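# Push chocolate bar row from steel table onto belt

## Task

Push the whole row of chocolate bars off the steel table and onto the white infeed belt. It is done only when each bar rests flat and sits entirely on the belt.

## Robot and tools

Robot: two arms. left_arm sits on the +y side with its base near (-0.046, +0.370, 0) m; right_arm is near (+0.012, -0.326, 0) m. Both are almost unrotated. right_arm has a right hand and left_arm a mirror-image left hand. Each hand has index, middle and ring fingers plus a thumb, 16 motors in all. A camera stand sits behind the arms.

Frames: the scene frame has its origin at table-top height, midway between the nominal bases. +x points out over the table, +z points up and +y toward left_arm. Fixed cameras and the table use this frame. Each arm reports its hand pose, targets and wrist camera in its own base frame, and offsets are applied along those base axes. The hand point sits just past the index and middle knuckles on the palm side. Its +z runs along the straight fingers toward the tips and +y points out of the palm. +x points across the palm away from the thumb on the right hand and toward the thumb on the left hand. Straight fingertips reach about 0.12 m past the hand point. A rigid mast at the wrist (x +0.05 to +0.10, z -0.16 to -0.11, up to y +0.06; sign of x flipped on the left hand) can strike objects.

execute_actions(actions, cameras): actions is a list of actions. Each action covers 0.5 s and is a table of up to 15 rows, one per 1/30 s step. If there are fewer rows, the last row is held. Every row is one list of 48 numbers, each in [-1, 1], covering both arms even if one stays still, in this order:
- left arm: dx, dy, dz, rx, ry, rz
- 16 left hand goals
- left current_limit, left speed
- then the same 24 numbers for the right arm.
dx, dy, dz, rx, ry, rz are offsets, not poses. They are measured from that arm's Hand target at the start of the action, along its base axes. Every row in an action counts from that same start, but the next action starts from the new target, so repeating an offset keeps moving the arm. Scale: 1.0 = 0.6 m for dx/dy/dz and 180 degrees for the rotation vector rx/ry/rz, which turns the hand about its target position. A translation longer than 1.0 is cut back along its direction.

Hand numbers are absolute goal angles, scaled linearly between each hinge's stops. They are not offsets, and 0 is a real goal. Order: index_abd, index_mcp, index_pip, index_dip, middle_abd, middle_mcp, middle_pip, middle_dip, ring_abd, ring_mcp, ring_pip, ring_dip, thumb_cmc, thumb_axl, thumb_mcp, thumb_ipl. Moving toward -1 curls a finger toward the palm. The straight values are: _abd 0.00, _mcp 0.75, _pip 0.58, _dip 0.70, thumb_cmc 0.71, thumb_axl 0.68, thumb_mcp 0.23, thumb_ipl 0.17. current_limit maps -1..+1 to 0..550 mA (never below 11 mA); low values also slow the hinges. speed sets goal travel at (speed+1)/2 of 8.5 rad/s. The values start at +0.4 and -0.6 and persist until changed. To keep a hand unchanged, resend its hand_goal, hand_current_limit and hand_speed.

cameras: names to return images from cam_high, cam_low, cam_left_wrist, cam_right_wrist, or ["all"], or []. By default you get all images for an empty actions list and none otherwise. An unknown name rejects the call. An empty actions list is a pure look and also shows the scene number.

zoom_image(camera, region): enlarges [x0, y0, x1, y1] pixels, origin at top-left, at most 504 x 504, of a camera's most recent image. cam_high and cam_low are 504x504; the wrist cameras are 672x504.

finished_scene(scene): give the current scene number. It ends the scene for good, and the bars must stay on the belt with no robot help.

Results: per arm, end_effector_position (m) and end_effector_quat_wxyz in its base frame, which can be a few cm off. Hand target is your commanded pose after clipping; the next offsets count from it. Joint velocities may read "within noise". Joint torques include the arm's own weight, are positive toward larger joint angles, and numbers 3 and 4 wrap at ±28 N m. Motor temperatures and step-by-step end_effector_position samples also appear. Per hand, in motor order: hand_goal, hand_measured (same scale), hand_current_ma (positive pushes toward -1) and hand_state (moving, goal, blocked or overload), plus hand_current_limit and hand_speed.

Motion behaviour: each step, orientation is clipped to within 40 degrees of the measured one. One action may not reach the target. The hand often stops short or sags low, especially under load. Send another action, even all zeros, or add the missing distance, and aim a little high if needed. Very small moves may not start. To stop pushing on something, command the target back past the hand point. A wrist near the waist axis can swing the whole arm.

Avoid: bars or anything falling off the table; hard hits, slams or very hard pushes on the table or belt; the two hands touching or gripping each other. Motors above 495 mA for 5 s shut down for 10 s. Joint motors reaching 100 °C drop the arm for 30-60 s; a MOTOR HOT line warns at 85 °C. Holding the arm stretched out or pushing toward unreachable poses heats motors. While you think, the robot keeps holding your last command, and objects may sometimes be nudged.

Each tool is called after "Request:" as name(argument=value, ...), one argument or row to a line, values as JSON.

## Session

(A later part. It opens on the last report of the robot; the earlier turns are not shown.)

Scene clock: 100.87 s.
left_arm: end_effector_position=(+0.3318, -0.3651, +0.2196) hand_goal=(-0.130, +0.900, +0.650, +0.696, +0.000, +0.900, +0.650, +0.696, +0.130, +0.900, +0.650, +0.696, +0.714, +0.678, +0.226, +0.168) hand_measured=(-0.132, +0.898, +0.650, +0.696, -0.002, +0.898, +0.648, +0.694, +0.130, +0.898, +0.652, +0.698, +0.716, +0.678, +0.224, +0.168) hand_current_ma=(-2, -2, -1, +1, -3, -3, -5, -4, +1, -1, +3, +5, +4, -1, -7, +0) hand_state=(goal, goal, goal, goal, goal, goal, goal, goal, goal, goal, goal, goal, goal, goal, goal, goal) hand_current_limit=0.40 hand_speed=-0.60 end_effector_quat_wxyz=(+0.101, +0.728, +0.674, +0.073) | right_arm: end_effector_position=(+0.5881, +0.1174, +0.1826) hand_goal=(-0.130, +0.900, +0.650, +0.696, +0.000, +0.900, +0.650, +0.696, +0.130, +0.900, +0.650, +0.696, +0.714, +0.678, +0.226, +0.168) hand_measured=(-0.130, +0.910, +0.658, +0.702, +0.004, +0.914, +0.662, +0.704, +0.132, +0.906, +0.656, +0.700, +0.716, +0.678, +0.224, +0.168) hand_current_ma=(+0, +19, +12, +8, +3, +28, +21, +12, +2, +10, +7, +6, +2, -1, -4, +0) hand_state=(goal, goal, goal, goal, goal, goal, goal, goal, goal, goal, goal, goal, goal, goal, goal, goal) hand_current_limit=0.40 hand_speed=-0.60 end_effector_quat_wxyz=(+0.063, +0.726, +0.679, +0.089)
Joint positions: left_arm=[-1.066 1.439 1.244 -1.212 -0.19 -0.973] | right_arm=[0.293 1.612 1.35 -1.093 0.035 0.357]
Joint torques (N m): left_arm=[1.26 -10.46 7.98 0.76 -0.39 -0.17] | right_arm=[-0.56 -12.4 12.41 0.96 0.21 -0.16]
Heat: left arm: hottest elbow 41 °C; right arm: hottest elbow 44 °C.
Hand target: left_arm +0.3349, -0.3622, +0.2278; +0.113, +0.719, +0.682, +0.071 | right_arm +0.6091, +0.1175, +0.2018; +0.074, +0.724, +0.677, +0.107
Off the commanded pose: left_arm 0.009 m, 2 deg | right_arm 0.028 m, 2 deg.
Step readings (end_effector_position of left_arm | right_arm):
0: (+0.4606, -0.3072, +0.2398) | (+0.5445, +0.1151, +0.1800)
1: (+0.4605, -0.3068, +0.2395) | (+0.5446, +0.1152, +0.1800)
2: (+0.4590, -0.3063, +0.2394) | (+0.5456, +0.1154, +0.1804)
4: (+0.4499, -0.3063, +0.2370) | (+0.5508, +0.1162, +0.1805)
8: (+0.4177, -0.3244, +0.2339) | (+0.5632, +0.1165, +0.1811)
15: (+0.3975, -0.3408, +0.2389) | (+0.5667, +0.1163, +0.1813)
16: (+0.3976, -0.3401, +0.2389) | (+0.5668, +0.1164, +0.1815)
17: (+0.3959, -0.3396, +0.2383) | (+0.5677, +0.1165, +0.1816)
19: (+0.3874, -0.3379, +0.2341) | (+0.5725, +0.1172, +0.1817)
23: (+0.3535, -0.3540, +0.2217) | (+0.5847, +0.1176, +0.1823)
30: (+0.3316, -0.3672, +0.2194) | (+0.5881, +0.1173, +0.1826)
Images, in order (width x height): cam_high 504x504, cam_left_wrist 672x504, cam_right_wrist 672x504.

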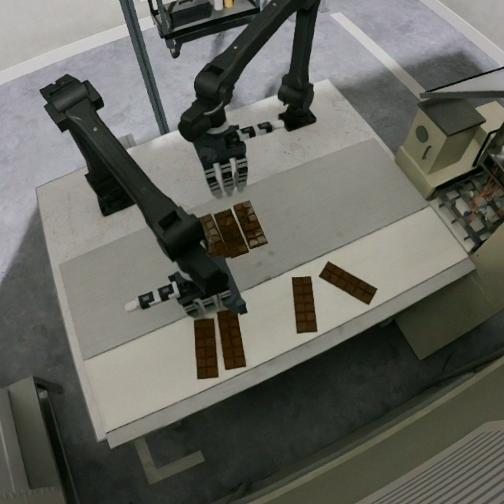

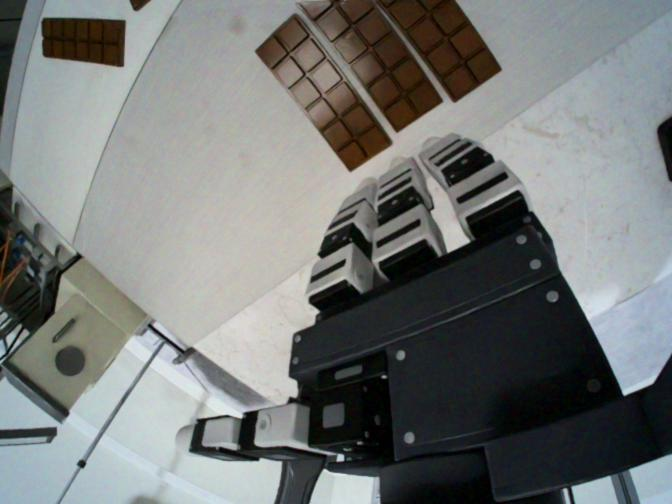

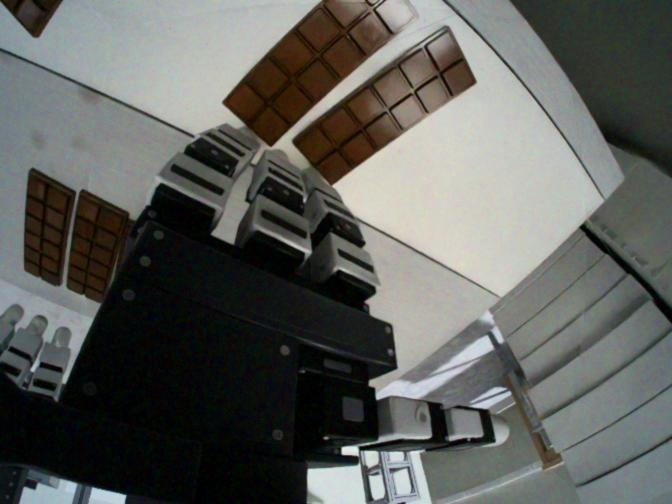

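Request:
execute_actions(
  actions=[
    [[-0.015,0.01,-0.05,0,0,0,-0.13,0.90,0.65,0.696,0,0.90,0.65,0.696,0.13,0.90,0.65,0.696,0.714,0.678,0.226,0.168,0.4,-0.6,-0.1,0,0.01,0,0,0,-0.13,0.90,0.65,0.696,0,0.90,0.65,0.696,0.13,0.90,0.65,0.696,0.714,0.678,0.226,0.168,0.4,-0.6]],
    [[0,0,-0.035,0,0,0,-0.13,0.90,0.65,0.696,0,0.90,0.65,0.696,0.13,0.90,0.65,0.696,0.714,0.678,0.226,0.168,0.4,-0.6,-0.06,0,0.06,0,0,0,-0.13,0.90,0.65,0.696,0,0.90,0.65,0.696,0.13,0.90,0.65,0.696,0.714,0.678,0.226,0.168,0.4,-0.6]],
  ],
  cameras=["cam_high","cam_left_wrist","cam_right_wrist"],
)

Request:
zoom_image(
  camera="cam_left_wrist",
  region=[280, 30, 560, 240],
)

Scene clock: 108.00 s.
left_arm: end_effector_position=(+0.3263, -0.3536, +0.1777) hand_goal=(-0.130, +0.900, +0.650, +0.696, +0.000, +0.900, +0.650, +0.696, +0.130, +0.900, +0.650, +0.696, +0.714, +0.678, +0.226, +0.168) hand_measured=(-0.132, +0.898, +0.650, +0.696, -0.002, +0.898, +0.648, +0.694, +0.130, +0.898, +0.652, +0.698, +0.716, +0.678, +0.224, +0.168) hand_current_ma=(-2, -2, -1, +1, -3, -3, -5, -4, +1, -1, +3, +5, +4, -1, -7, +0) hand_state=(goal, goal, goal, goal, goal, goal, goal, goal, goal, goal, goal, goal, goal, goal, goal, goal) hand_current_limit=0.40 hand_speed=-0.60 end_effector_quat_wxyz=(+0.108, +0.723, +0.679, +0.072) | right_arm: end_effector_position=(+0.5141, +0.1150, +0.2401) hand_goal=(-0.130, +0.900, +0.650, +0.696, +0.000, +0.900, +0.650, +0.696, +0.130, +0.900, +0.650, +0.696, +0.714, +0.678, +0.226, +0.168) hand_measured=(-0.130, +0.900, +0.652, +0.698, -0.002, +0.898, +0.650, +0.698, +0.132, +0.900, +0.652, +0.698, +0.716, +0.678, +0.224, +0.168) hand_current_ma=(+0, +0, +2, +3, -2, -3, +0, +1, +2, +0, +1, +2, +2, -1, -4, +0) hand_state=(goal, goal, goal, goal, goal, goal, goal, goal, goal, goal, goal, goal, goal, goal, goal, goal) hand_current_limit=0.40 hand_speed=-0.60 end_effector_quat_wxyz=(+0.074, +0.723, +0.679, +0.107)
Joint positions: left_arm=[-1.066 1.431 1.118 -1.082 -0.192 -0.986] | right_arm=[0.339 1.377 1.23 -1.167 0.049 0.396]
Joint torques (N m): left_arm=[0.44 -8.88 7.57 0.99 -0.4 -0.16] | right_arm=[0.85 -10.05 9.05 0.66 0.31 0.1]
Heat: left arm: hottest elbow 41 °C; right arm: hottest elbow 44 °C.
Hand target: left_arm +0.3258, -0.3561, +0.1768; +0.113, +0.719, +0.682, +0.071 | right_arm +0.5129, +0.1176, +0.2437; +0.074, +0.724, +0.677, +0.107
Off the commanded pose: left_arm 0.003 m, 1 deg | right_arm 0.005 m, 0 deg.
Step readings (end_effector_position of left_arm | right_arm):
0: (+0.3318, -0.3651, +0.2196) | (+0.5881, +0.1174, +0.1826)
1: (+0.3318, -0.3649, +0.2193) | (+0.5881, +0.1174, +0.1826)
2: (+0.3318, -0.3649, +0.2180) | (+0.5878, +0.1173, +0.1831)
4: (+0.3310, -0.3630, +0.2124) | (+0.5819, +0.1161, +0.1833)
8: (+0.3265, -0.3547, +0.1948) | (+0.5590, +0.1123, +0.1873)
15: (+0.3264, -0.3540, +0.1909) | (+0.5508, +0.1136, +0.2026)
16: (+0.3265, -0.3541, +0.1908) | (+0.5508, +0.1139, +0.2027)
17: (+0.3267, -0.3545, +0.1901) | (+0.5497, +0.1142, +0.2030)
19: (+0.3273, -0.3555, +0.1874) | (+0.5421, +0.1137, +0.2039)
23: (+0.3260, -0.3532, +0.1793) | (+0.5239, +0.1144, +0.2182)
30: (+0.3262, -0.3534, +0.1776) | (+0.5147, +0.1155, +0.2407)
Images, in order (width x height): cam_high 504x504, cam_left_wrist 672x504, cam_right_wrist 672x504.

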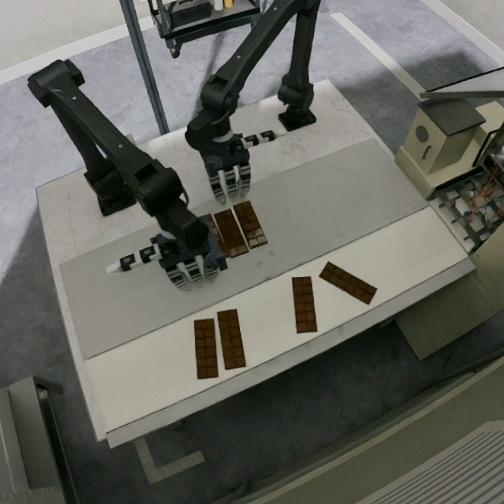

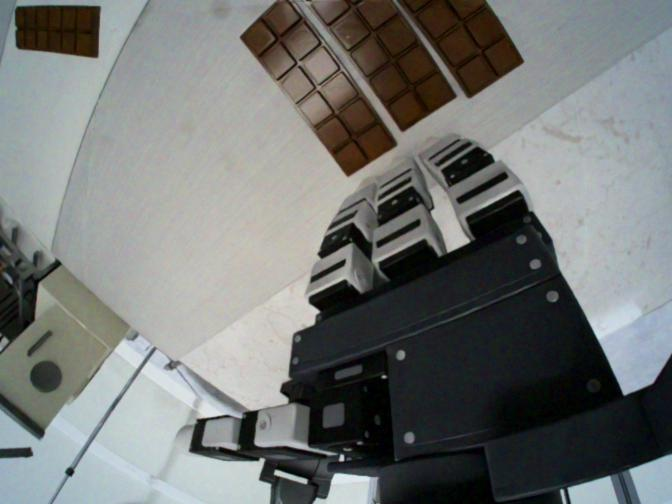

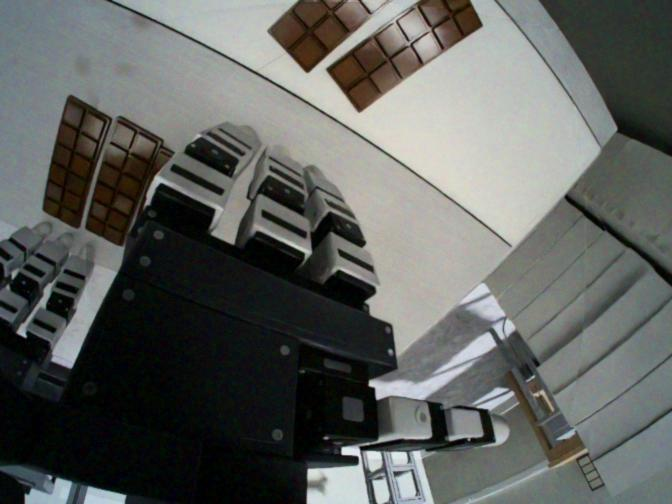

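Scaled by 1.800 from the camera's 672x504 image, which has a finer 960x720 frame.

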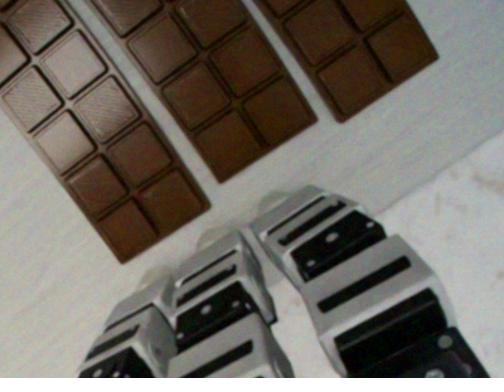

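Request:
execute_actions(
  actions=[
    [[0.035,-0.008,0.003,0,0,0,-0.13,0.90,0.65,0.696,0,0.90,0.65,0.696,0.13,0.90,0.65,0.696,0.714,0.678,0.226,0.168,0.4,-0.6,-0.1,0,0,0,0,0,-0.13,0.90,0.65,0.696,0,0.90,0.65,0.696,0.13,0.90,0.65,0.696,0.714,0.678,0.226,0.168,0.4,-0.6]],
    [[0.035,0,0,0,0,0,-0.13,0.90,0.65,0.696,0,0.90,0.65,0.696,0.13,0.90,0.65,0.696,0.714,0.678,0.226,0.168,0.4,-0.6,-0.1,0,0,0,0,0,-0.13,0.90,0.65,0.696,0,0.90,0.65,0.696,0.13,0.90,0.65,0.696,0.714,0.678,0.226,0.168,0.4,-0.6]],
  ],
  cameras=["cam_high","cam_left_wrist","cam_right_wrist"],
)

Scene clock: 114.00 s.
left_arm: end_effector_position=(+0.3510, -0.3476, +0.1696) hand_goal=(-0.130, +0.900, +0.650, +0.696, +0.000, +0.900, +0.650, +0.696, +0.130, +0.900, +0.650, +0.696, +0.714, +0.678, +0.226, +0.168) hand_measured=(-0.132, +0.908, +0.654, +0.698, -0.002, +0.920, +0.664, +0.702, +0.130, +0.904, +0.652, +0.698, +0.716, +0.678, +0.224, +0.168) hand_current_ma=(-1, +17, +9, +1, -3, +54, +30, +12, +1, +5, +4, +5, +4, -1, -7, +0) hand_state=(goal, goal, goal, goal, goal, goal, goal, goal, goal, goal, goal, goal, goal, goal, goal, goal) hand_current_limit=0.40 hand_speed=-0.60 end_effector_quat_wxyz=(+0.097, +0.720, +0.683, +0.071) | right_arm: end_effector_position=(+0.3959, +0.1160, +0.2415) hand_goal=(-0.130, +0.900, +0.650, +0.696, +0.000, +0.900, +0.650, +0.696, +0.130, +0.900, +0.650, +0.696, +0.714, +0.678, +0.226, +0.168) hand_measured=(-0.130, +0.898, +0.652, +0.698, -0.002, +0.898, +0.650, +0.698, +0.132, +0.898, +0.652, +0.698, +0.716, +0.678, +0.224, +0.168) hand_current_ma=(+0, -2, +1, +2, -2, -2, +0, +1, +1, -2, +1, +2, +1, -1, -4, +0) hand_state=(goal, goal, goal, goal, goal, goal, goal, goal, goal, goal, goal, goal, goal, goal, goal, goal) hand_current_limit=0.40 hand_speed=-0.60 end_effector_quat_wxyz=(+0.074, +0.723, +0.678, +0.108)
Joint positions: left_arm=[-1.006 1.467 1.141 -1.079 -0.176 -0.939] | right_arm=[0.473 1.085 0.989 -1.224 0.082 0.527]
Joint torques (N m): left_arm=[1.79 -7.82 10.85 1.06 -0.47 0.14] | right_arm=[0.79 -6.07 8.96 0.62 0.36 0.06]
Heat: left arm: hottest elbow 42 °C; right arm: hottest elbow 44 °C.
Hand target: left_arm +0.3680, -0.3609, +0.1787; +0.113, +0.719, +0.682, +0.071 | right_arm +0.3930, +0.1175, +0.2438; +0.074, +0.724, +0.677, +0.107
Off the commanded pose: left_arm 0.023 m, 2 deg | right_arm 0.004 m, 0 deg.
Step readings (end_effector_position of left_arm | right_arm):
0: (+0.3263, -0.3536, +0.1777) | (+0.5141, +0.1149, +0.2401)
1: (+0.3263, -0.3536, +0.1777) | (+0.5139, +0.1147, +0.2398)
2: (+0.3265, -0.3535, +0.1777) | (+0.5118, +0.1150, +0.2385)
4: (+0.3278, -0.3524, +0.1768) | (+0.4992, +0.1135, +0.2329)
8: (+0.3316, -0.3498, +0.1714) | (+0.4667, +0.1134, +0.2259)
15: (+0.3346, -0.3490, +0.1700) | (+0.4560, +0.1168, +0.2402)
16: (+0.3348, -0.3489, +0.1700) | (+0.4558, +0.1166, +0.2402)
17: (+0.3361, -0.3482, +0.1701) | (+0.4536, +0.1167, +0.2391)
19: (+0.3384, -0.3487, +0.1699) | (+0.4411, +0.1148, +0.2340)
23: (+0.3471, -0.3475, +0.1693) | (+0.4080, +0.1148, +0.2290)
30: (+0.3509, -0.3473, +0.1694) | (+0.3964, +0.1170, +0.2417)
Images, in order (width x height): cam_high 504x504, cam_left_wrist 672x504, cam_right_wrist 672x504.

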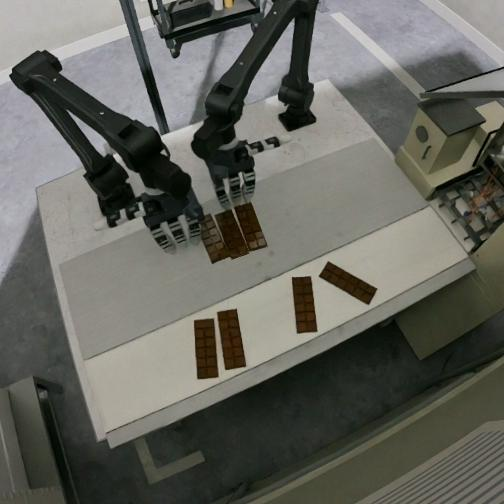

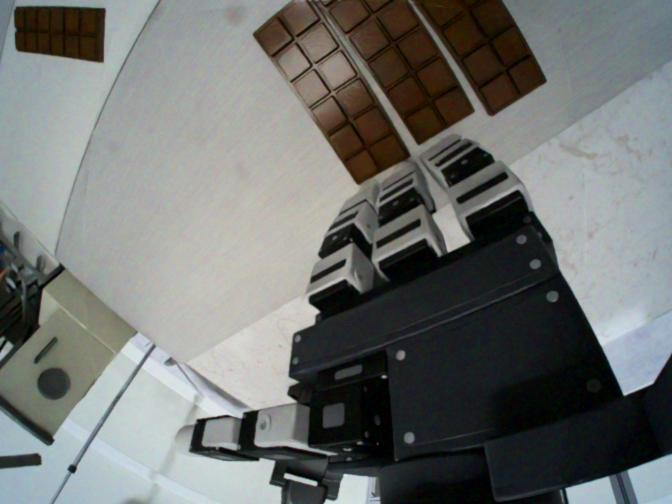

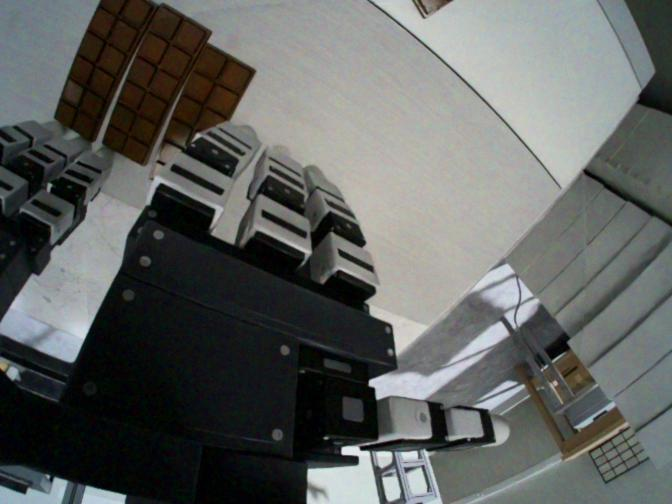

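Request:
execute_actions(
  actions=[
    [[-0.03,-0.035,0.01,0,0,0,-0.13,0.90,0.65,0.696,0,0.90,0.65,0.696,0.13,0.90,0.65,0.696,0.714,0.678,0.226,0.168,0.4,-0.6,-0.05,0.01,0,0,0,0,-0.13,0.90,0.65,0.696,0,0.90,0.65,0.696,0.13,0.90,0.65,0.696,0.714,0.678,0.226,0.168,0.4,-0.6]],
  ],
  cameras=["cam_left_wrist","cam_right_wrist"],
)

Request:
zoom_image(
  camera="cam_right_wrist",
  region=[0, 0, 300, 225],
)

Scene clock: 115.87 s.
left_arm: end_effector_position=(+0.3439, -0.3677, +0.1713) hand_goal=(-0.130, +0.900, +0.650, +0.696, +0.000, +0.900, +0.650, +0.696, +0.130, +0.900, +0.650, +0.696, +0.714, +0.678, +0.226, +0.168) hand_measured=(-0.130, +0.902, +0.652, +0.698, +0.004, +0.902, +0.652, +0.698, +0.130, +0.902, +0.652, +0.698, +0.716, +0.678, +0.224, +0.168) hand_current_ma=(-1, +2, +4, +1, +4, +3, +4, +4, +1, +2, +4, +5, +4, -1, -7, +0) hand_state=(goal, goal, goal, goal, goal, goal, goal, goal, goal, goal, goal, goal, goal, goal, goal, goal) hand_current_limit=0.40 hand_speed=-0.60 end_effector_quat_wxyz=(+0.101, +0.724, +0.679, +0.074) | right_arm: end_effector_position=(+0.3662, +0.1227, +0.2401) hand_goal=(-0.130, +0.900, +0.650, +0.696, +0.000, +0.900, +0.650, +0.696, +0.130, +0.900, +0.650, +0.696, +0.714, +0.678, +0.226, +0.168) hand_measured=(-0.130, +0.898, +0.652, +0.698, -0.002, +0.898, +0.650, +0.698, +0.132, +0.898, +0.652, +0.698, +0.716, +0.678, +0.224, +0.168) hand_current_ma=(+0, -2, +1, +2, -2, -2, +0, +1, +1, -2, +1, +2, +1, -1, -4, +0) hand_state=(goal, goal, goal, goal, goal, goal, goal, goal, goal, goal, goal, goal, goal, goal, goal, goal) hand_current_limit=0.40 hand_speed=-0.60 end_effector_quat_wxyz=(+0.074, +0.723, +0.678, +0.106)
Joint positions: left_arm=[-1.046 1.496 1.174 -1.084 -0.188 -0.966] | right_arm=[0.542 1.025 0.947 -1.254 0.099 0.594]
Joint torques (N m): left_arm=[0.44 -8.88 11.21 0.08 -0.4 -0.15] | right_arm=[0.91 -5.36 8.75 0.61 0.38 0.07]
Heat: left arm: hottest elbow 42 °C; right arm: hottest elbow 44 °C.
Hand target: left_arm +0.3499, -0.3819, +0.1845; +0.113, +0.719, +0.682, +0.071 | right_arm +0.3630, +0.1235, +0.2437; +0.074, +0.724, +0.677, +0.107
Off the commanded pose: left_arm 0.020 m, 2 deg | right_arm 0.005 m, 0 deg.
Step readings (end_effector_position of left_arm | right_arm):
0: (+0.3510, -0.3476, +0.1696) | (+0.3959, +0.1160, +0.2415)
1: (+0.3511, -0.3477, +0.1696) | (+0.3957, +0.1160, +0.2413)
2: (+0.3513, -0.3481, +0.1698) | (+0.3943, +0.1168, +0.2409)
4: (+0.3506, -0.3520, +0.1702) | (+0.3889, +0.1173, +0.2391)
8: (+0.3484, -0.3615, +0.1708) | (+0.3718, +0.1220, +0.2362)
15: (+0.3440, -0.3682, +0.1711) | (+0.3667, +0.1234, +0.2403)
Images, in order (width x height): cam_left_wrist 672x504, cam_right_wrist 672x504.

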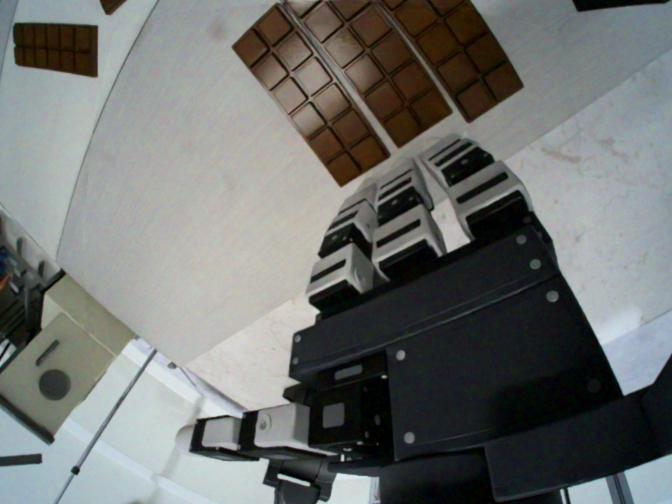

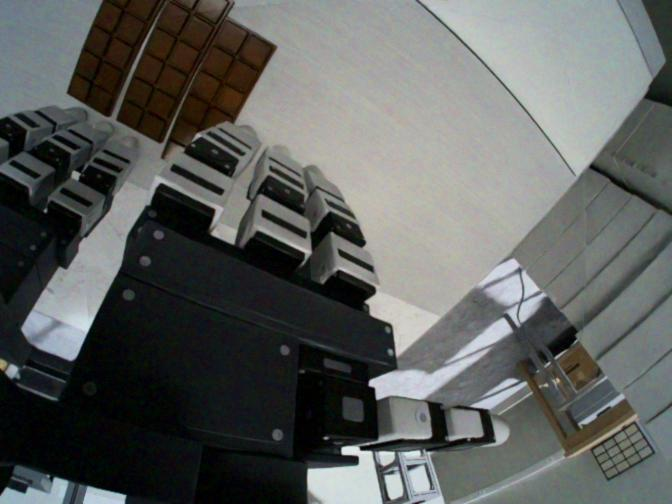

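Scaled by 1.680 from the camera's 672x504 image, which has a finer 960x720 frame.

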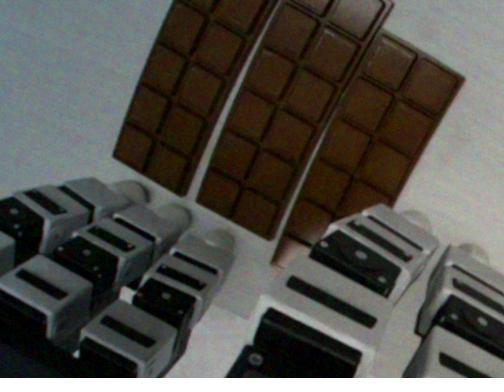

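Request:
execute_actions(
  actions=[
    [[0.06,-0.005,0,0,0,0,-0.13,0.90,0.65,0.696,0,0.90,0.65,0.696,0.13,0.90,0.65,0.696,0.714,0.678,0.226,0.168,0.4,-0.6,-0.075,0.006,0,0,0,0,-0.13,0.90,0.65,0.696,0,0.90,0.65,0.696,0.13,0.90,0.65,0.696,0.714,0.678,0.226,0.168,0.4,-0.6]],
  ],
  cameras=["cam_left_wrist","cam_right_wrist"],
)

Scene clock: 117.73 s.
left_arm: end_effector_position=(+0.3477, -0.3687, +0.1703) hand_goal=(-0.130, +0.900, +0.650, +0.696, +0.000, +0.900, +0.650, +0.696, +0.130, +0.900, +0.650, +0.696, +0.714, +0.678, +0.226, +0.168) hand_measured=(-0.130, +0.900, +0.652, +0.698, +0.002, +0.900, +0.652, +0.698, +0.130, +0.900, +0.652, +0.698, +0.716, +0.678, +0.224, +0.168) hand_current_ma=(-1, +1, +3, +1, +3, +0, +2, +3, +1, +1, +4, +5, +4, -1, -7, +0) hand_state=(goal, goal, goal, goal, goal, goal, goal, goal, goal, goal, goal, goal, goal, goal, goal, goal) hand_current_limit=0.40 hand_speed=-0.60 end_effector_quat_wxyz=(+0.099, +0.723, +0.680, +0.074) | right_arm: end_effector_position=(+0.3662, +0.1226, +0.2401) hand_goal=(-0.130, +0.900, +0.650, +0.696, +0.000, +0.900, +0.650, +0.696, +0.130, +0.900, +0.650, +0.696, +0.714, +0.678, +0.226, +0.168) hand_measured=(-0.130, +0.898, +0.652, +0.698, -0.002, +0.898, +0.650, +0.698, +0.132, +0.898, +0.652, +0.698, +0.716, +0.678, +0.224, +0.168) hand_current_ma=(+0, -2, +1, +2, -2, -2, +0, +1, +1, -2, +1, +2, +1, -1, -4, +0) hand_state=(goal, goal, goal, goal, goal, goal, goal, goal, goal, goal, goal, goal, goal, goal, goal, goal) hand_current_limit=0.40 hand_speed=-0.60 end_effector_quat_wxyz=(+0.074, +0.724, +0.678, +0.106)
Joint positions: left_arm=[-1.04 1.507 1.183 -1.085 -0.188 -0.965] | right_arm=[0.542 1.025 0.947 -1.254 0.099 0.595]
Joint torques (N m): left_arm=[0.21 -10.58 7.16 0.46 -0.32 -0.02] | right_arm=[0.44 -4.72 8.5 0.92 0.28 -0.03]
Heat: left arm: hottest elbow 42 °C; right arm: hottest elbow 44 °C.
Hand target: left_arm +0.3448, -0.3682, +0.1715; +0.101, +0.723, +0.679, +0.074 (last step not sent: back at the drive's target) | right_arm +0.3662, +0.1226, +0.2401; +0.074, +0.724, +0.678, +0.106 (last step not sent: back at the drive's target)
Off the commanded pose: left_arm 0.044 m, 2 deg | right_arm 0.049 m, 0 deg.
Step readings (end_effector_position of left_arm | right_arm):
0: (+0.3439, -0.3677, +0.1713) | (+0.3662, +0.1226, +0.2401)
1: (+0.3439, -0.3678, +0.1714) | (+0.3662, +0.1226, +0.2401) HELD (not all sent) right_arm
2: (+0.3448, -0.3682, +0.1715) | (+0.3662, +0.1226, +0.2401) HELD (not all sent) right_arm
3: (+0.3460, -0.3694, +0.1714) | (+0.3662, +0.1226, +0.2401) HELD (not all sent) left_arm right_arm
4: (+0.3473, -0.3699, +0.1712) | (+0.3662, +0.1226, +0.2401) HELD (not all sent) left_arm right_arm
8: (+0.3479, -0.3695, +0.1711) | (+0.3662, +0.1226, +0.2401) HELD (not all sent) left_arm right_arm
15: (+0.3477, -0.3687, +0.1703) | (+0.3662, +0.1226, +0.2401) HELD (not all sent) left_arm right_arm
HELD (not all sent) left_arm: steps 3 to 15.
HELD (not all sent) right_arm: steps 1 to 15.
pose unreachable (left arm): on one or more control steps of this call, first in action 0 (counted from 0), this arm could not follow its commanded pose, so it was not sent that pose on those steps. It may still have moved: this result reports where it is.
cause: moving toward the commanded pose would bring a part of the arm too close to another arm (a part of this arm just beyond joint 4 (wrist pitch) and a part of the right arm just beyond its joint 6 (wrist roll), along the way the arms are being sent, or toward where that arm still pushes).
pose unreachable (right arm): on one or more control steps of this call, first in action 0 (counted from 0), this arm could not follow its commanded pose, so it was not sent that pose on those steps. It may still have moved: this result reports where it is.
cause: moving toward the commanded pose would bring a part of the arm too close to another arm (a part of this arm just beyond joint 6 (wrist roll) and a part of the left arm just beyond its joint 4 (wrist pitch), along the way the arms are being sent, or toward where that arm still pushes).
Images, in order (width x height): cam_left_wrist 672x504, cam_right_wrist 672x504.

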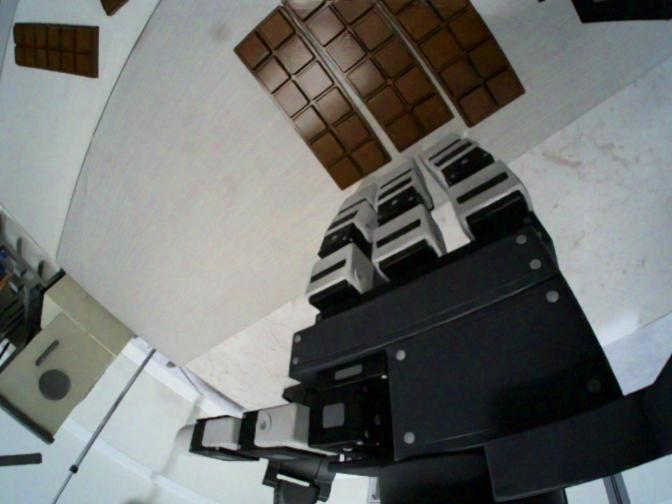

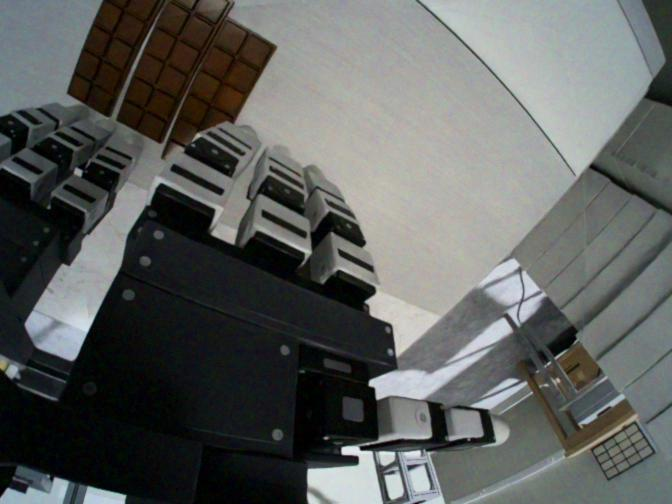

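Request:
execute_actions(
  actions=[
    [[0,0,0,0,0,0,-0.13,0.90,0.65,0.696,0,0.90,0.65,0.696,0.13,0.90,0.65,0.696,0.714,0.678,0.226,0.168,0.4,-0.6,0.02,-0.1,0,0,0,0,-0.13,0.90,0.65,0.696,0,0.90,0.65,0.696,0.13,0.90,0.65,0.696,0.714,0.678,0.226,0.168,0.4,-0.6]],
    [[0.05,-0.027,0.02,0,0,0,-0.13,0.90,0.65,0.696,0,0.90,0.65,0.696,0.13,0.90,0.65,0.696,0.714,0.678,0.226,0.168,0.4,-0.6,0,-0.05,0,0,0,0,-0.13,0.90,0.65,0.696,0,0.90,0.65,0.696,0.13,0.90,0.65,0.696,0.714,0.678,0.226,0.168,0.4,-0.6]],
  ],
  cameras=["cam_high","cam_left_wrist","cam_right_wrist"],
)

Scene clock: 120.17 s.
left_arm: end_effector_position=(+0.3615, -0.3733, +0.1708) hand_goal=(-0.130, +0.900, +0.650, +0.696, +0.000, +0.900, +0.650, +0.696, +0.130, +0.900, +0.650, +0.696, +0.714, +0.678, +0.226, +0.168) hand_measured=(-0.130, +0.900, +0.652, +0.698, +0.000, +0.902, +0.652, +0.698, +0.130, +0.904, +0.654, +0.698, +0.716, +0.678, +0.224, +0.168) hand_current_ma=(-1, +1, +3, +1, +0, +5, +3, +3, +1, +9, +6, +5, +4, -1, -7, +0) hand_state=(goal, goal, goal, goal, goal, goal, goal, goal, goal, goal, goal, goal, goal, goal, goal, goal) hand_current_limit=0.40 hand_speed=-0.60 end_effector_quat_wxyz=(+0.090, +0.724, +0.680, +0.074) | right_arm: end_effector_position=(+0.3793, +0.0352, +0.2364) hand_goal=(-0.130, +0.900, +0.650, +0.696, +0.000, +0.900, +0.650, +0.696, +0.130, +0.900, +0.650, +0.696, +0.714, +0.678, +0.226, +0.168) hand_measured=(-0.130, +0.898, +0.652, +0.698, -0.002, +0.898, +0.650, +0.698, +0.132, +0.898, +0.652, +0.698, +0.716, +0.678, +0.224, +0.168) hand_current_ma=(+0, -2, +1, +2, -1, -2, +0, +1, +1, -2, +1, +2, +1, -1, -4, +0) hand_state=(goal, goal, goal, goal, goal, goal, goal, goal, goal, goal, goal, goal, goal, goal, goal, goal) hand_current_limit=0.40 hand_speed=-0.60 end_effector_quat_wxyz=(+0.072, +0.725, +0.677, +0.104)
Joint positions: left_arm=[-1.018 1.542 1.23 -1.11 -0.182 -0.943] | right_arm=[0.224 0.965 0.902 -1.254 0.02 0.29]
Joint torques (N m): left_arm=[1.61 -9.47 11.23 0.09 -0.35 0.14] | right_arm=[-0.5 -4.6 8.76 0.75 0.07 -0.16]
Heat: left arm: hottest elbow 42 °C; right arm: hottest elbow 44 °C.
Hand target: left_arm +0.3748, -0.3844, +0.1837; +0.101, +0.723, +0.679, +0.074 | right_arm +0.3781, +0.0327, +0.2401; +0.074, +0.724, +0.678, +0.106
Off the commanded pose: left_arm 0.022 m, 1 deg | right_arm 0.005 m, 0 deg.
Step readings (end_effector_position of left_arm | right_arm):
0: (+0.3477, -0.3687, +0.1703) | (+0.3662, +0.1226, +0.2401)
1: (+0.3477, -0.3687, +0.1703) | (+0.3662, +0.1225, +0.2399)
2: (+0.3477, -0.3687, +0.1703) | (+0.3663, +0.1212, +0.2387)
4: (+0.3477, -0.3687, +0.1703) | (+0.3680, +0.1089, +0.2352)
8: (+0.3477, -0.3687, +0.1703) | (+0.3730, +0.0685, +0.2326)
15: (+0.3477, -0.3687, +0.1703) | (+0.3757, +0.0627, +0.2344)
16: (+0.3477, -0.3687, +0.1703) | (+0.3758, +0.0631, +0.2344)
17: (+0.3476, -0.3687, +0.1703) | (+0.3764, +0.0615, +0.2342)
19: (+0.3485, -0.3687, +0.1706) | (+0.3771, +0.0565, +0.2336)
23: (+0.3558, -0.3713, +0.1701) | (+0.3781, +0.0360, +0.2349)
30: (+0.3614, -0.3729, +0.1705) | (+0.3790, +0.0339, +0.2364)
Images, in order (width x height): cam_high 504x504, cam_left_wrist 672x504, cam_right_wrist 672x504.

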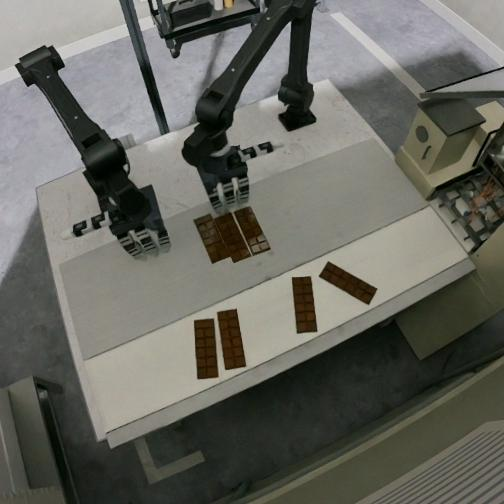

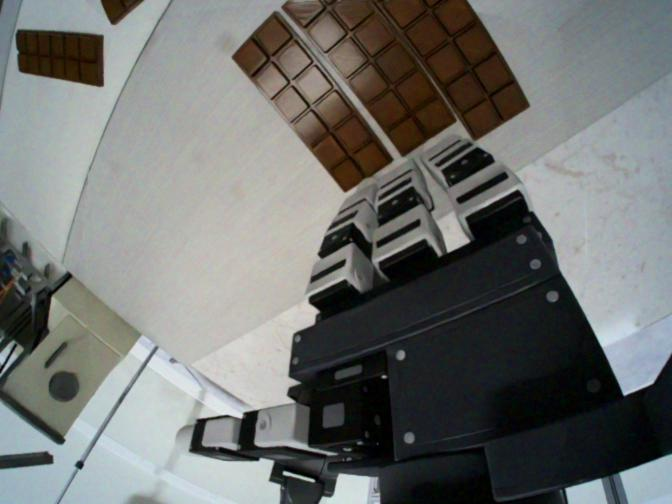

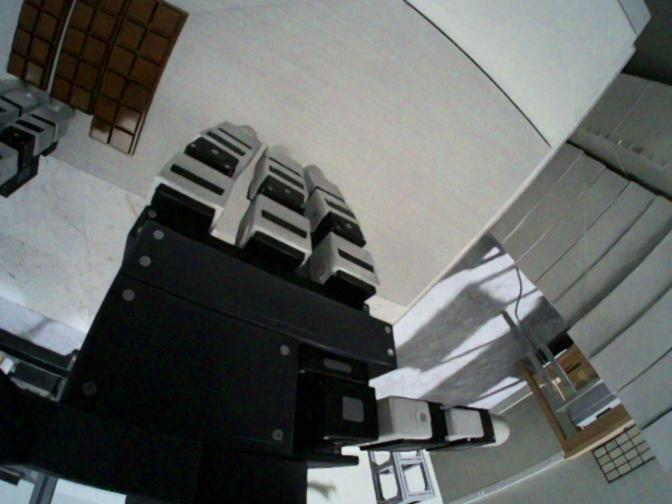

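Request:
execute_actions(
  actions=[
    [[0.035,0,0,0,0,0,-0.13,0.90,0.65,0.696,0,0.90,0.65,0.696,0.13,0.90,0.65,0.696,0.714,0.678,0.226,0.168,0.4,-0.6,0,0,0,0,0,0,-0.13,0.90,0.65,0.696,0,0.90,0.65,0.696,0.13,0.90,0.65,0.696,0.714,0.678,0.226,0.168,0.4,-0.6]],
    [[0.035,0,0,0,0,0,-0.13,0.90,0.65,0.696,0,0.90,0.65,0.696,0.13,0.90,0.65,0.696,0.714,0.678,0.226,0.168,0.4,-0.6,0,0,0,0,0,0,-0.13,0.90,0.65,0.696,0,0.90,0.65,0.696,0.13,0.90,0.65,0.696,0.714,0.678,0.226,0.168,0.4,-0.6]],
  ],
  cameras=["cam_high","cam_left_wrist","cam_right_wrist"],
)

Request:
zoom_image(
  camera="cam_high",
  region=[160, 180, 300, 290],
)

Scene clock: 122.13 s.
left_arm: end_effector_position=(+0.4025, -0.3736, +0.1712) hand_goal=(-0.130, +0.900, +0.650, +0.696, +0.000, +0.900, +0.650, +0.696, +0.130, +0.900, +0.650, +0.696, +0.714, +0.678, +0.226, +0.168) hand_measured=(-0.130, +0.902, +0.652, +0.698, +0.000, +0.902, +0.652, +0.698, +0.130, +0.902, +0.652, +0.698, +0.716, +0.678, +0.224, +0.168) hand_current_ma=(+0, +3, +5, +1, +0, +2, +3, +3, +1, +2, +4, +5, +4, -1, -7, +0) hand_state=(goal, goal, goal, goal, goal, goal, goal, goal, goal, goal, goal, goal, goal, goal, goal, goal) hand_current_limit=0.40 hand_speed=-0.60 end_effector_quat_wxyz=(+0.088, +0.723, +0.681, +0.074) | right_arm: end_effector_position=(+0.3794, +0.0352, +0.2365) hand_goal=(-0.130, +0.900, +0.650, +0.696, +0.000, +0.900, +0.650, +0.696, +0.130, +0.900, +0.650, +0.696, +0.714, +0.678, +0.226, +0.168) hand_measured=(-0.130, +0.898, +0.652, +0.698, -0.002, +0.898, +0.650, +0.698, +0.132, +0.898, +0.652, +0.698, +0.716, +0.678, +0.224, +0.168) hand_current_ma=(+0, -2, +1, +2, -1, -2, +0, +1, +1, -2, +1, +2, +1, -1, -4, +0) hand_state=(goal, goal, goal, goal, goal, goal, goal, goal, goal, goal, goal, goal, goal, goal, goal, goal) hand_current_limit=0.40 hand_speed=-0.60 end_effector_quat_wxyz=(+0.073, +0.725, +0.677, +0.104)
Joint positions: left_arm=[-0.945 1.599 1.299 -1.112 -0.169 -0.871] | right_arm=[0.224 0.965 0.902 -1.254 0.02 0.289]
Joint torques (N m): left_arm=[1.73 -10.17 11.28 0.25 -0.33 0.16] | right_arm=[-0.62 -4.54 8.75 0.7 0.08 -0.15]
Heat: left arm: hottest elbow 42 °C; right arm: hottest elbow 44 °C.
Hand target: left_arm +0.4169, -0.3844, +0.1837; +0.101, +0.723, +0.679, +0.074 | right_arm +0.3781, +0.0326, +0.2401; +0.074, +0.724, +0.678, +0.106
Off the commanded pose: left_arm 0.022 m, 1 deg | right_arm 0.005 m, 0 deg.
Step readings (end_effector_position of left_arm | right_arm):
0: (+0.3615, -0.3733, +0.1708) | (+0.3793, +0.0353, +0.2365)
1: (+0.3617, -0.3732, +0.1706) | (+0.3793, +0.0353, +0.2365)
2: (+0.3622, -0.3736, +0.1708) | (+0.3794, +0.0352, +0.2365)
4: (+0.3655, -0.3745, +0.1707) | (+0.3794, +0.0352, +0.2365)
8: (+0.3766, -0.3732, +0.1706) | (+0.3794, +0.0352, +0.2365)
15: (+0.3824, -0.3718, +0.1708) | (+0.3794, +0.0352, +0.2365)
16: (+0.3825, -0.3720, +0.1710) | (+0.3794, +0.0352, +0.2365)
17: (+0.3837, -0.3718, +0.1711) | (+0.3794, +0.0352, +0.2365)
19: (+0.3869, -0.3738, +0.1711) | (+0.3794, +0.0352, +0.2365)
23: (+0.3966, -0.3743, +0.1712) | (+0.3794, +0.0352, +0.2365)
30: (+0.4022, -0.3730, +0.1715) | (+0.3794, +0.0352, +0.2365)
Images, in order (width x height): cam_high 504x504, cam_left_wrist 672x504, cam_right_wrist 672x504.

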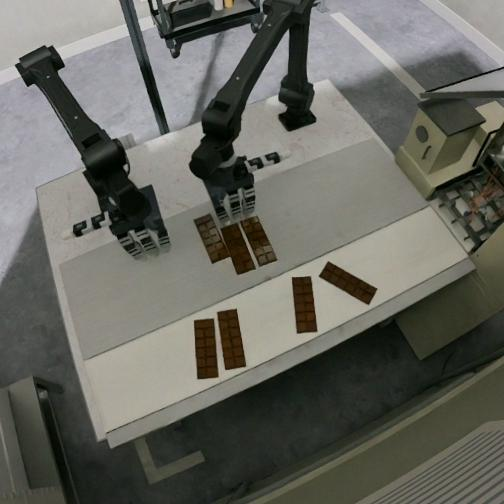

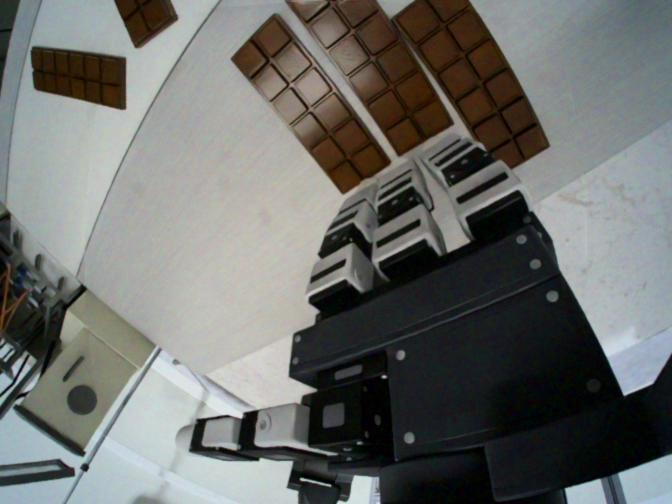

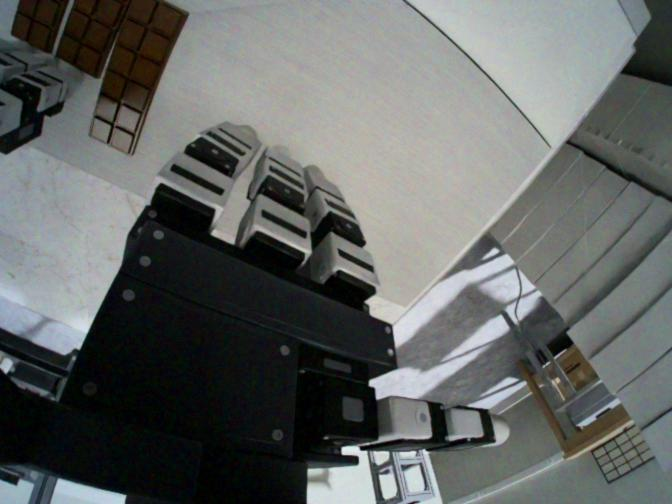

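Scaled by 3.600 from the camera's 504x504 image, which has a finer 720x720 frame.

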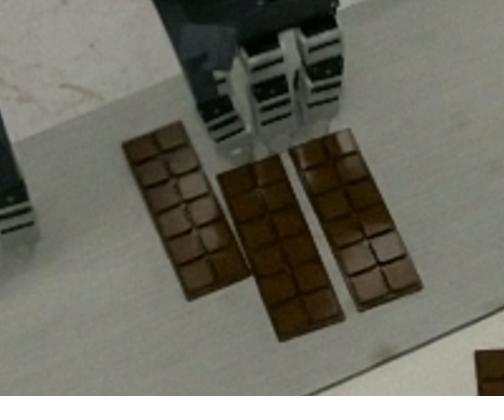

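Request:
execute_actions(
  actions=[
    [[0.035,0,0,0,0,0,-0.13,0.90,0.65,0.696,0,0.90,0.65,0.696,0.13,0.90,0.65,0.696,0.714,0.678,0.226,0.168,0.4,-0.6,-0.09,0,0,0,0,0,-0.13,0.90,0.65,0.696,0,0.90,0.65,0.696,0.13,0.90,0.65,0.696,0.714,0.678,0.226,0.168,0.4,-0.6]],
    [[0.035,0,0,0,0,0,-0.13,0.90,0.65,0.696,0,0.90,0.65,0.696,0.13,0.90,0.65,0.696,0.714,0.678,0.226,0.168,0.4,-0.6,-0.09,0.03,0,0,0,0,-0.13,0.90,0.65,0.696,0,0.90,0.65,0.696,0.13,0.90,0.65,0.696,0.714,0.678,0.226,0.168,0.4,-0.6]],
  ],
  cameras=["cam_high","cam_left_wrist","cam_right_wrist"],
)

Request:
zoom_image(
  camera="cam_high",
  region=[160, 180, 300, 290],
)

Scene clock: 124.80 s.
left_arm: end_effector_position=(+0.4438, -0.3748, +0.1720) hand_goal=(-0.130, +0.900, +0.650, +0.696, +0.000, +0.900, +0.650, +0.696, +0.130, +0.900, +0.650, +0.696, +0.714, +0.678, +0.226, +0.168) hand_measured=(-0.130, +0.906, +0.654, +0.698, +0.000, +0.902, +0.652, +0.698, +0.130, +0.902, +0.652, +0.698, +0.716, +0.678, +0.224, +0.168) hand_current_ma=(+1, +10, +6, +1, +0, +2, +3, +3, +1, +4, +4, +5, +4, -1, -7, +0) hand_state=(goal, goal, goal, goal, goal, goal, goal, goal, goal, goal, goal, goal, goal, goal, goal, goal) hand_current_limit=0.40 hand_speed=-0.60 end_effector_quat_wxyz=(+0.089, +0.723, +0.681, +0.073) | right_arm: end_effector_position=(+0.2717, +0.0498, +0.2382) hand_goal=(-0.130, +0.900, +0.650, +0.696, +0.000, +0.900, +0.650, +0.696, +0.130, +0.900, +0.650, +0.696, +0.714, +0.678, +0.226, +0.168) hand_measured=(-0.130, +0.898, +0.652, +0.698, -0.002, +0.898, +0.650, +0.698, +0.132, +0.898, +0.652, +0.698, +0.716, +0.678, +0.224, +0.168) hand_current_ma=(+0, -2, +1, +2, -1, -2, +0, +1, +1, -2, +1, +2, +2, -1, -4, +0) hand_state=(goal, goal, goal, goal, goal, goal, goal, goal, goal, goal, goal, goal, goal, goal, goal, goal) hand_current_limit=0.40 hand_speed=-0.60 end_effector_quat_wxyz=(+0.074, +0.722, +0.679, +0.108)
Joint positions: left_arm=[-0.879 1.66 1.377 -1.116 -0.157 -0.805] | right_arm=[0.455 0.661 0.767 -1.426 0.077 0.506]
Joint torques (N m): left_arm=[1.55 -10.93 11.44 0.24 -0.32 0.13] | right_arm=[1.08 0.15 9.11 0.62 0.36 0.1]
Heat: left arm: hottest elbow 42 °C; right arm: hottest elbow 43 °C.
Hand target: left_arm +0.4589, -0.3843, +0.1836; +0.101, +0.723, +0.679, +0.074 | right_arm +0.2702, +0.0506, +0.2401; +0.074, +0.724, +0.678, +0.106
Off the commanded pose: left_arm 0.021 m, 1 deg | right_arm 0.003 m, 0 deg.
Step readings (end_effector_position of left_arm | right_arm):
0: (+0.4026, -0.3737, +0.1708) | (+0.3794, +0.0352, +0.2365)
1: (+0.4026, -0.3738, +0.1710) | (+0.3792, +0.0352, +0.2364)
2: (+0.4034, -0.3740, +0.1710) | (+0.3773, +0.0347, +0.2356)
4: (+0.4067, -0.3753, +0.1710) | (+0.3668, +0.0327, +0.2322)
8: (+0.4177, -0.3746, +0.1712) | (+0.3372, +0.0299, +0.2310)
15: (+0.4235, -0.3731, +0.1715) | (+0.3268, +0.0314, +0.2392)
16: (+0.4236, -0.3733, +0.1715) | (+0.3263, +0.0314, +0.2389)
17: (+0.4248, -0.3730, +0.1715) | (+0.3240, +0.0318, +0.2383)
19: (+0.4281, -0.3746, +0.1715) | (+0.3137, +0.0361, +0.2354)
23: (+0.4378, -0.3762, +0.1717) | (+0.2859, +0.0479, +0.2340)
30: (+0.4437, -0.3745, +0.1719) | (+0.2734, +0.0512, +0.2390)
Images, in order (width x height): cam_high 504x504, cam_left_wrist 672x504, cam_right_wrist 672x504.

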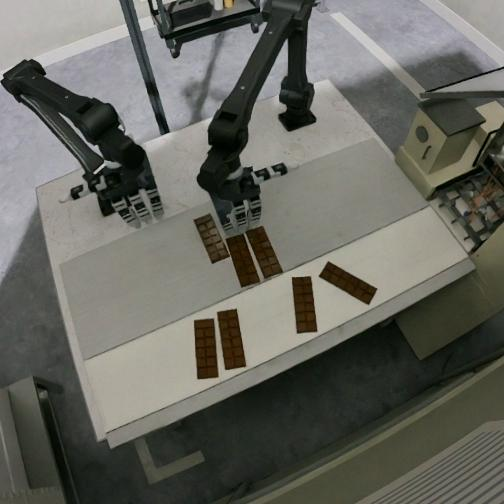

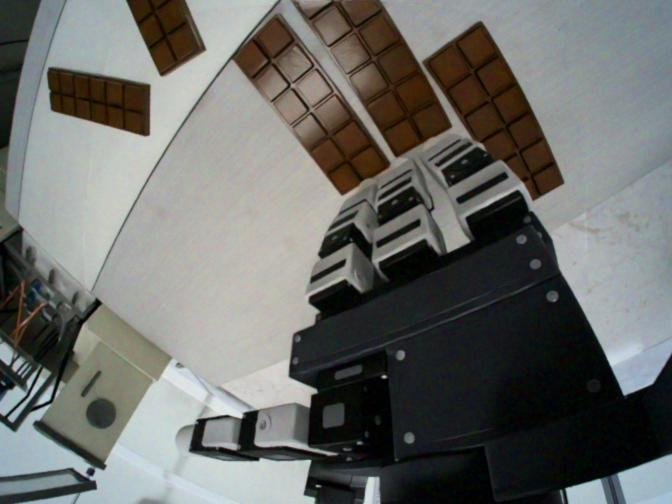

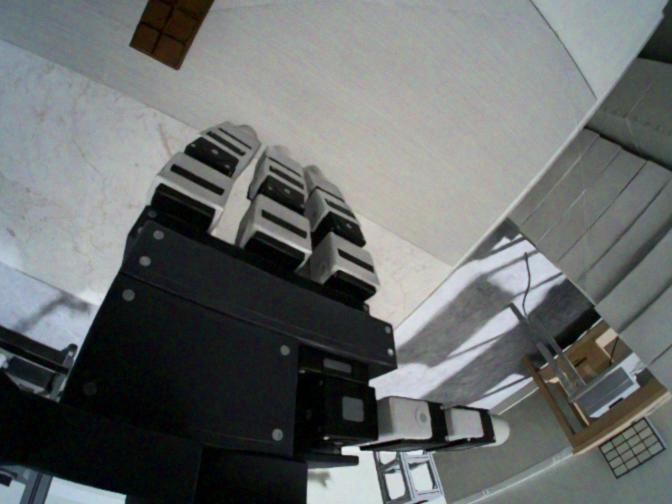

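Scaled by 3.600 from the camera's 504x504 image, which has a finer 720x720 frame.

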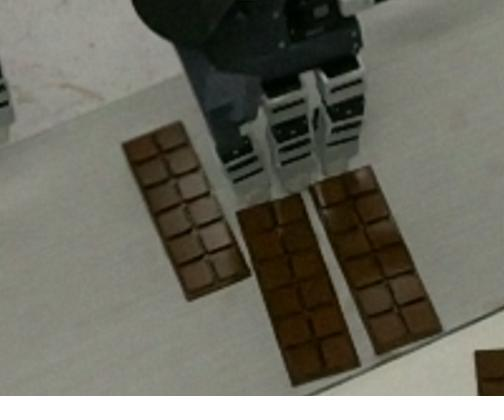

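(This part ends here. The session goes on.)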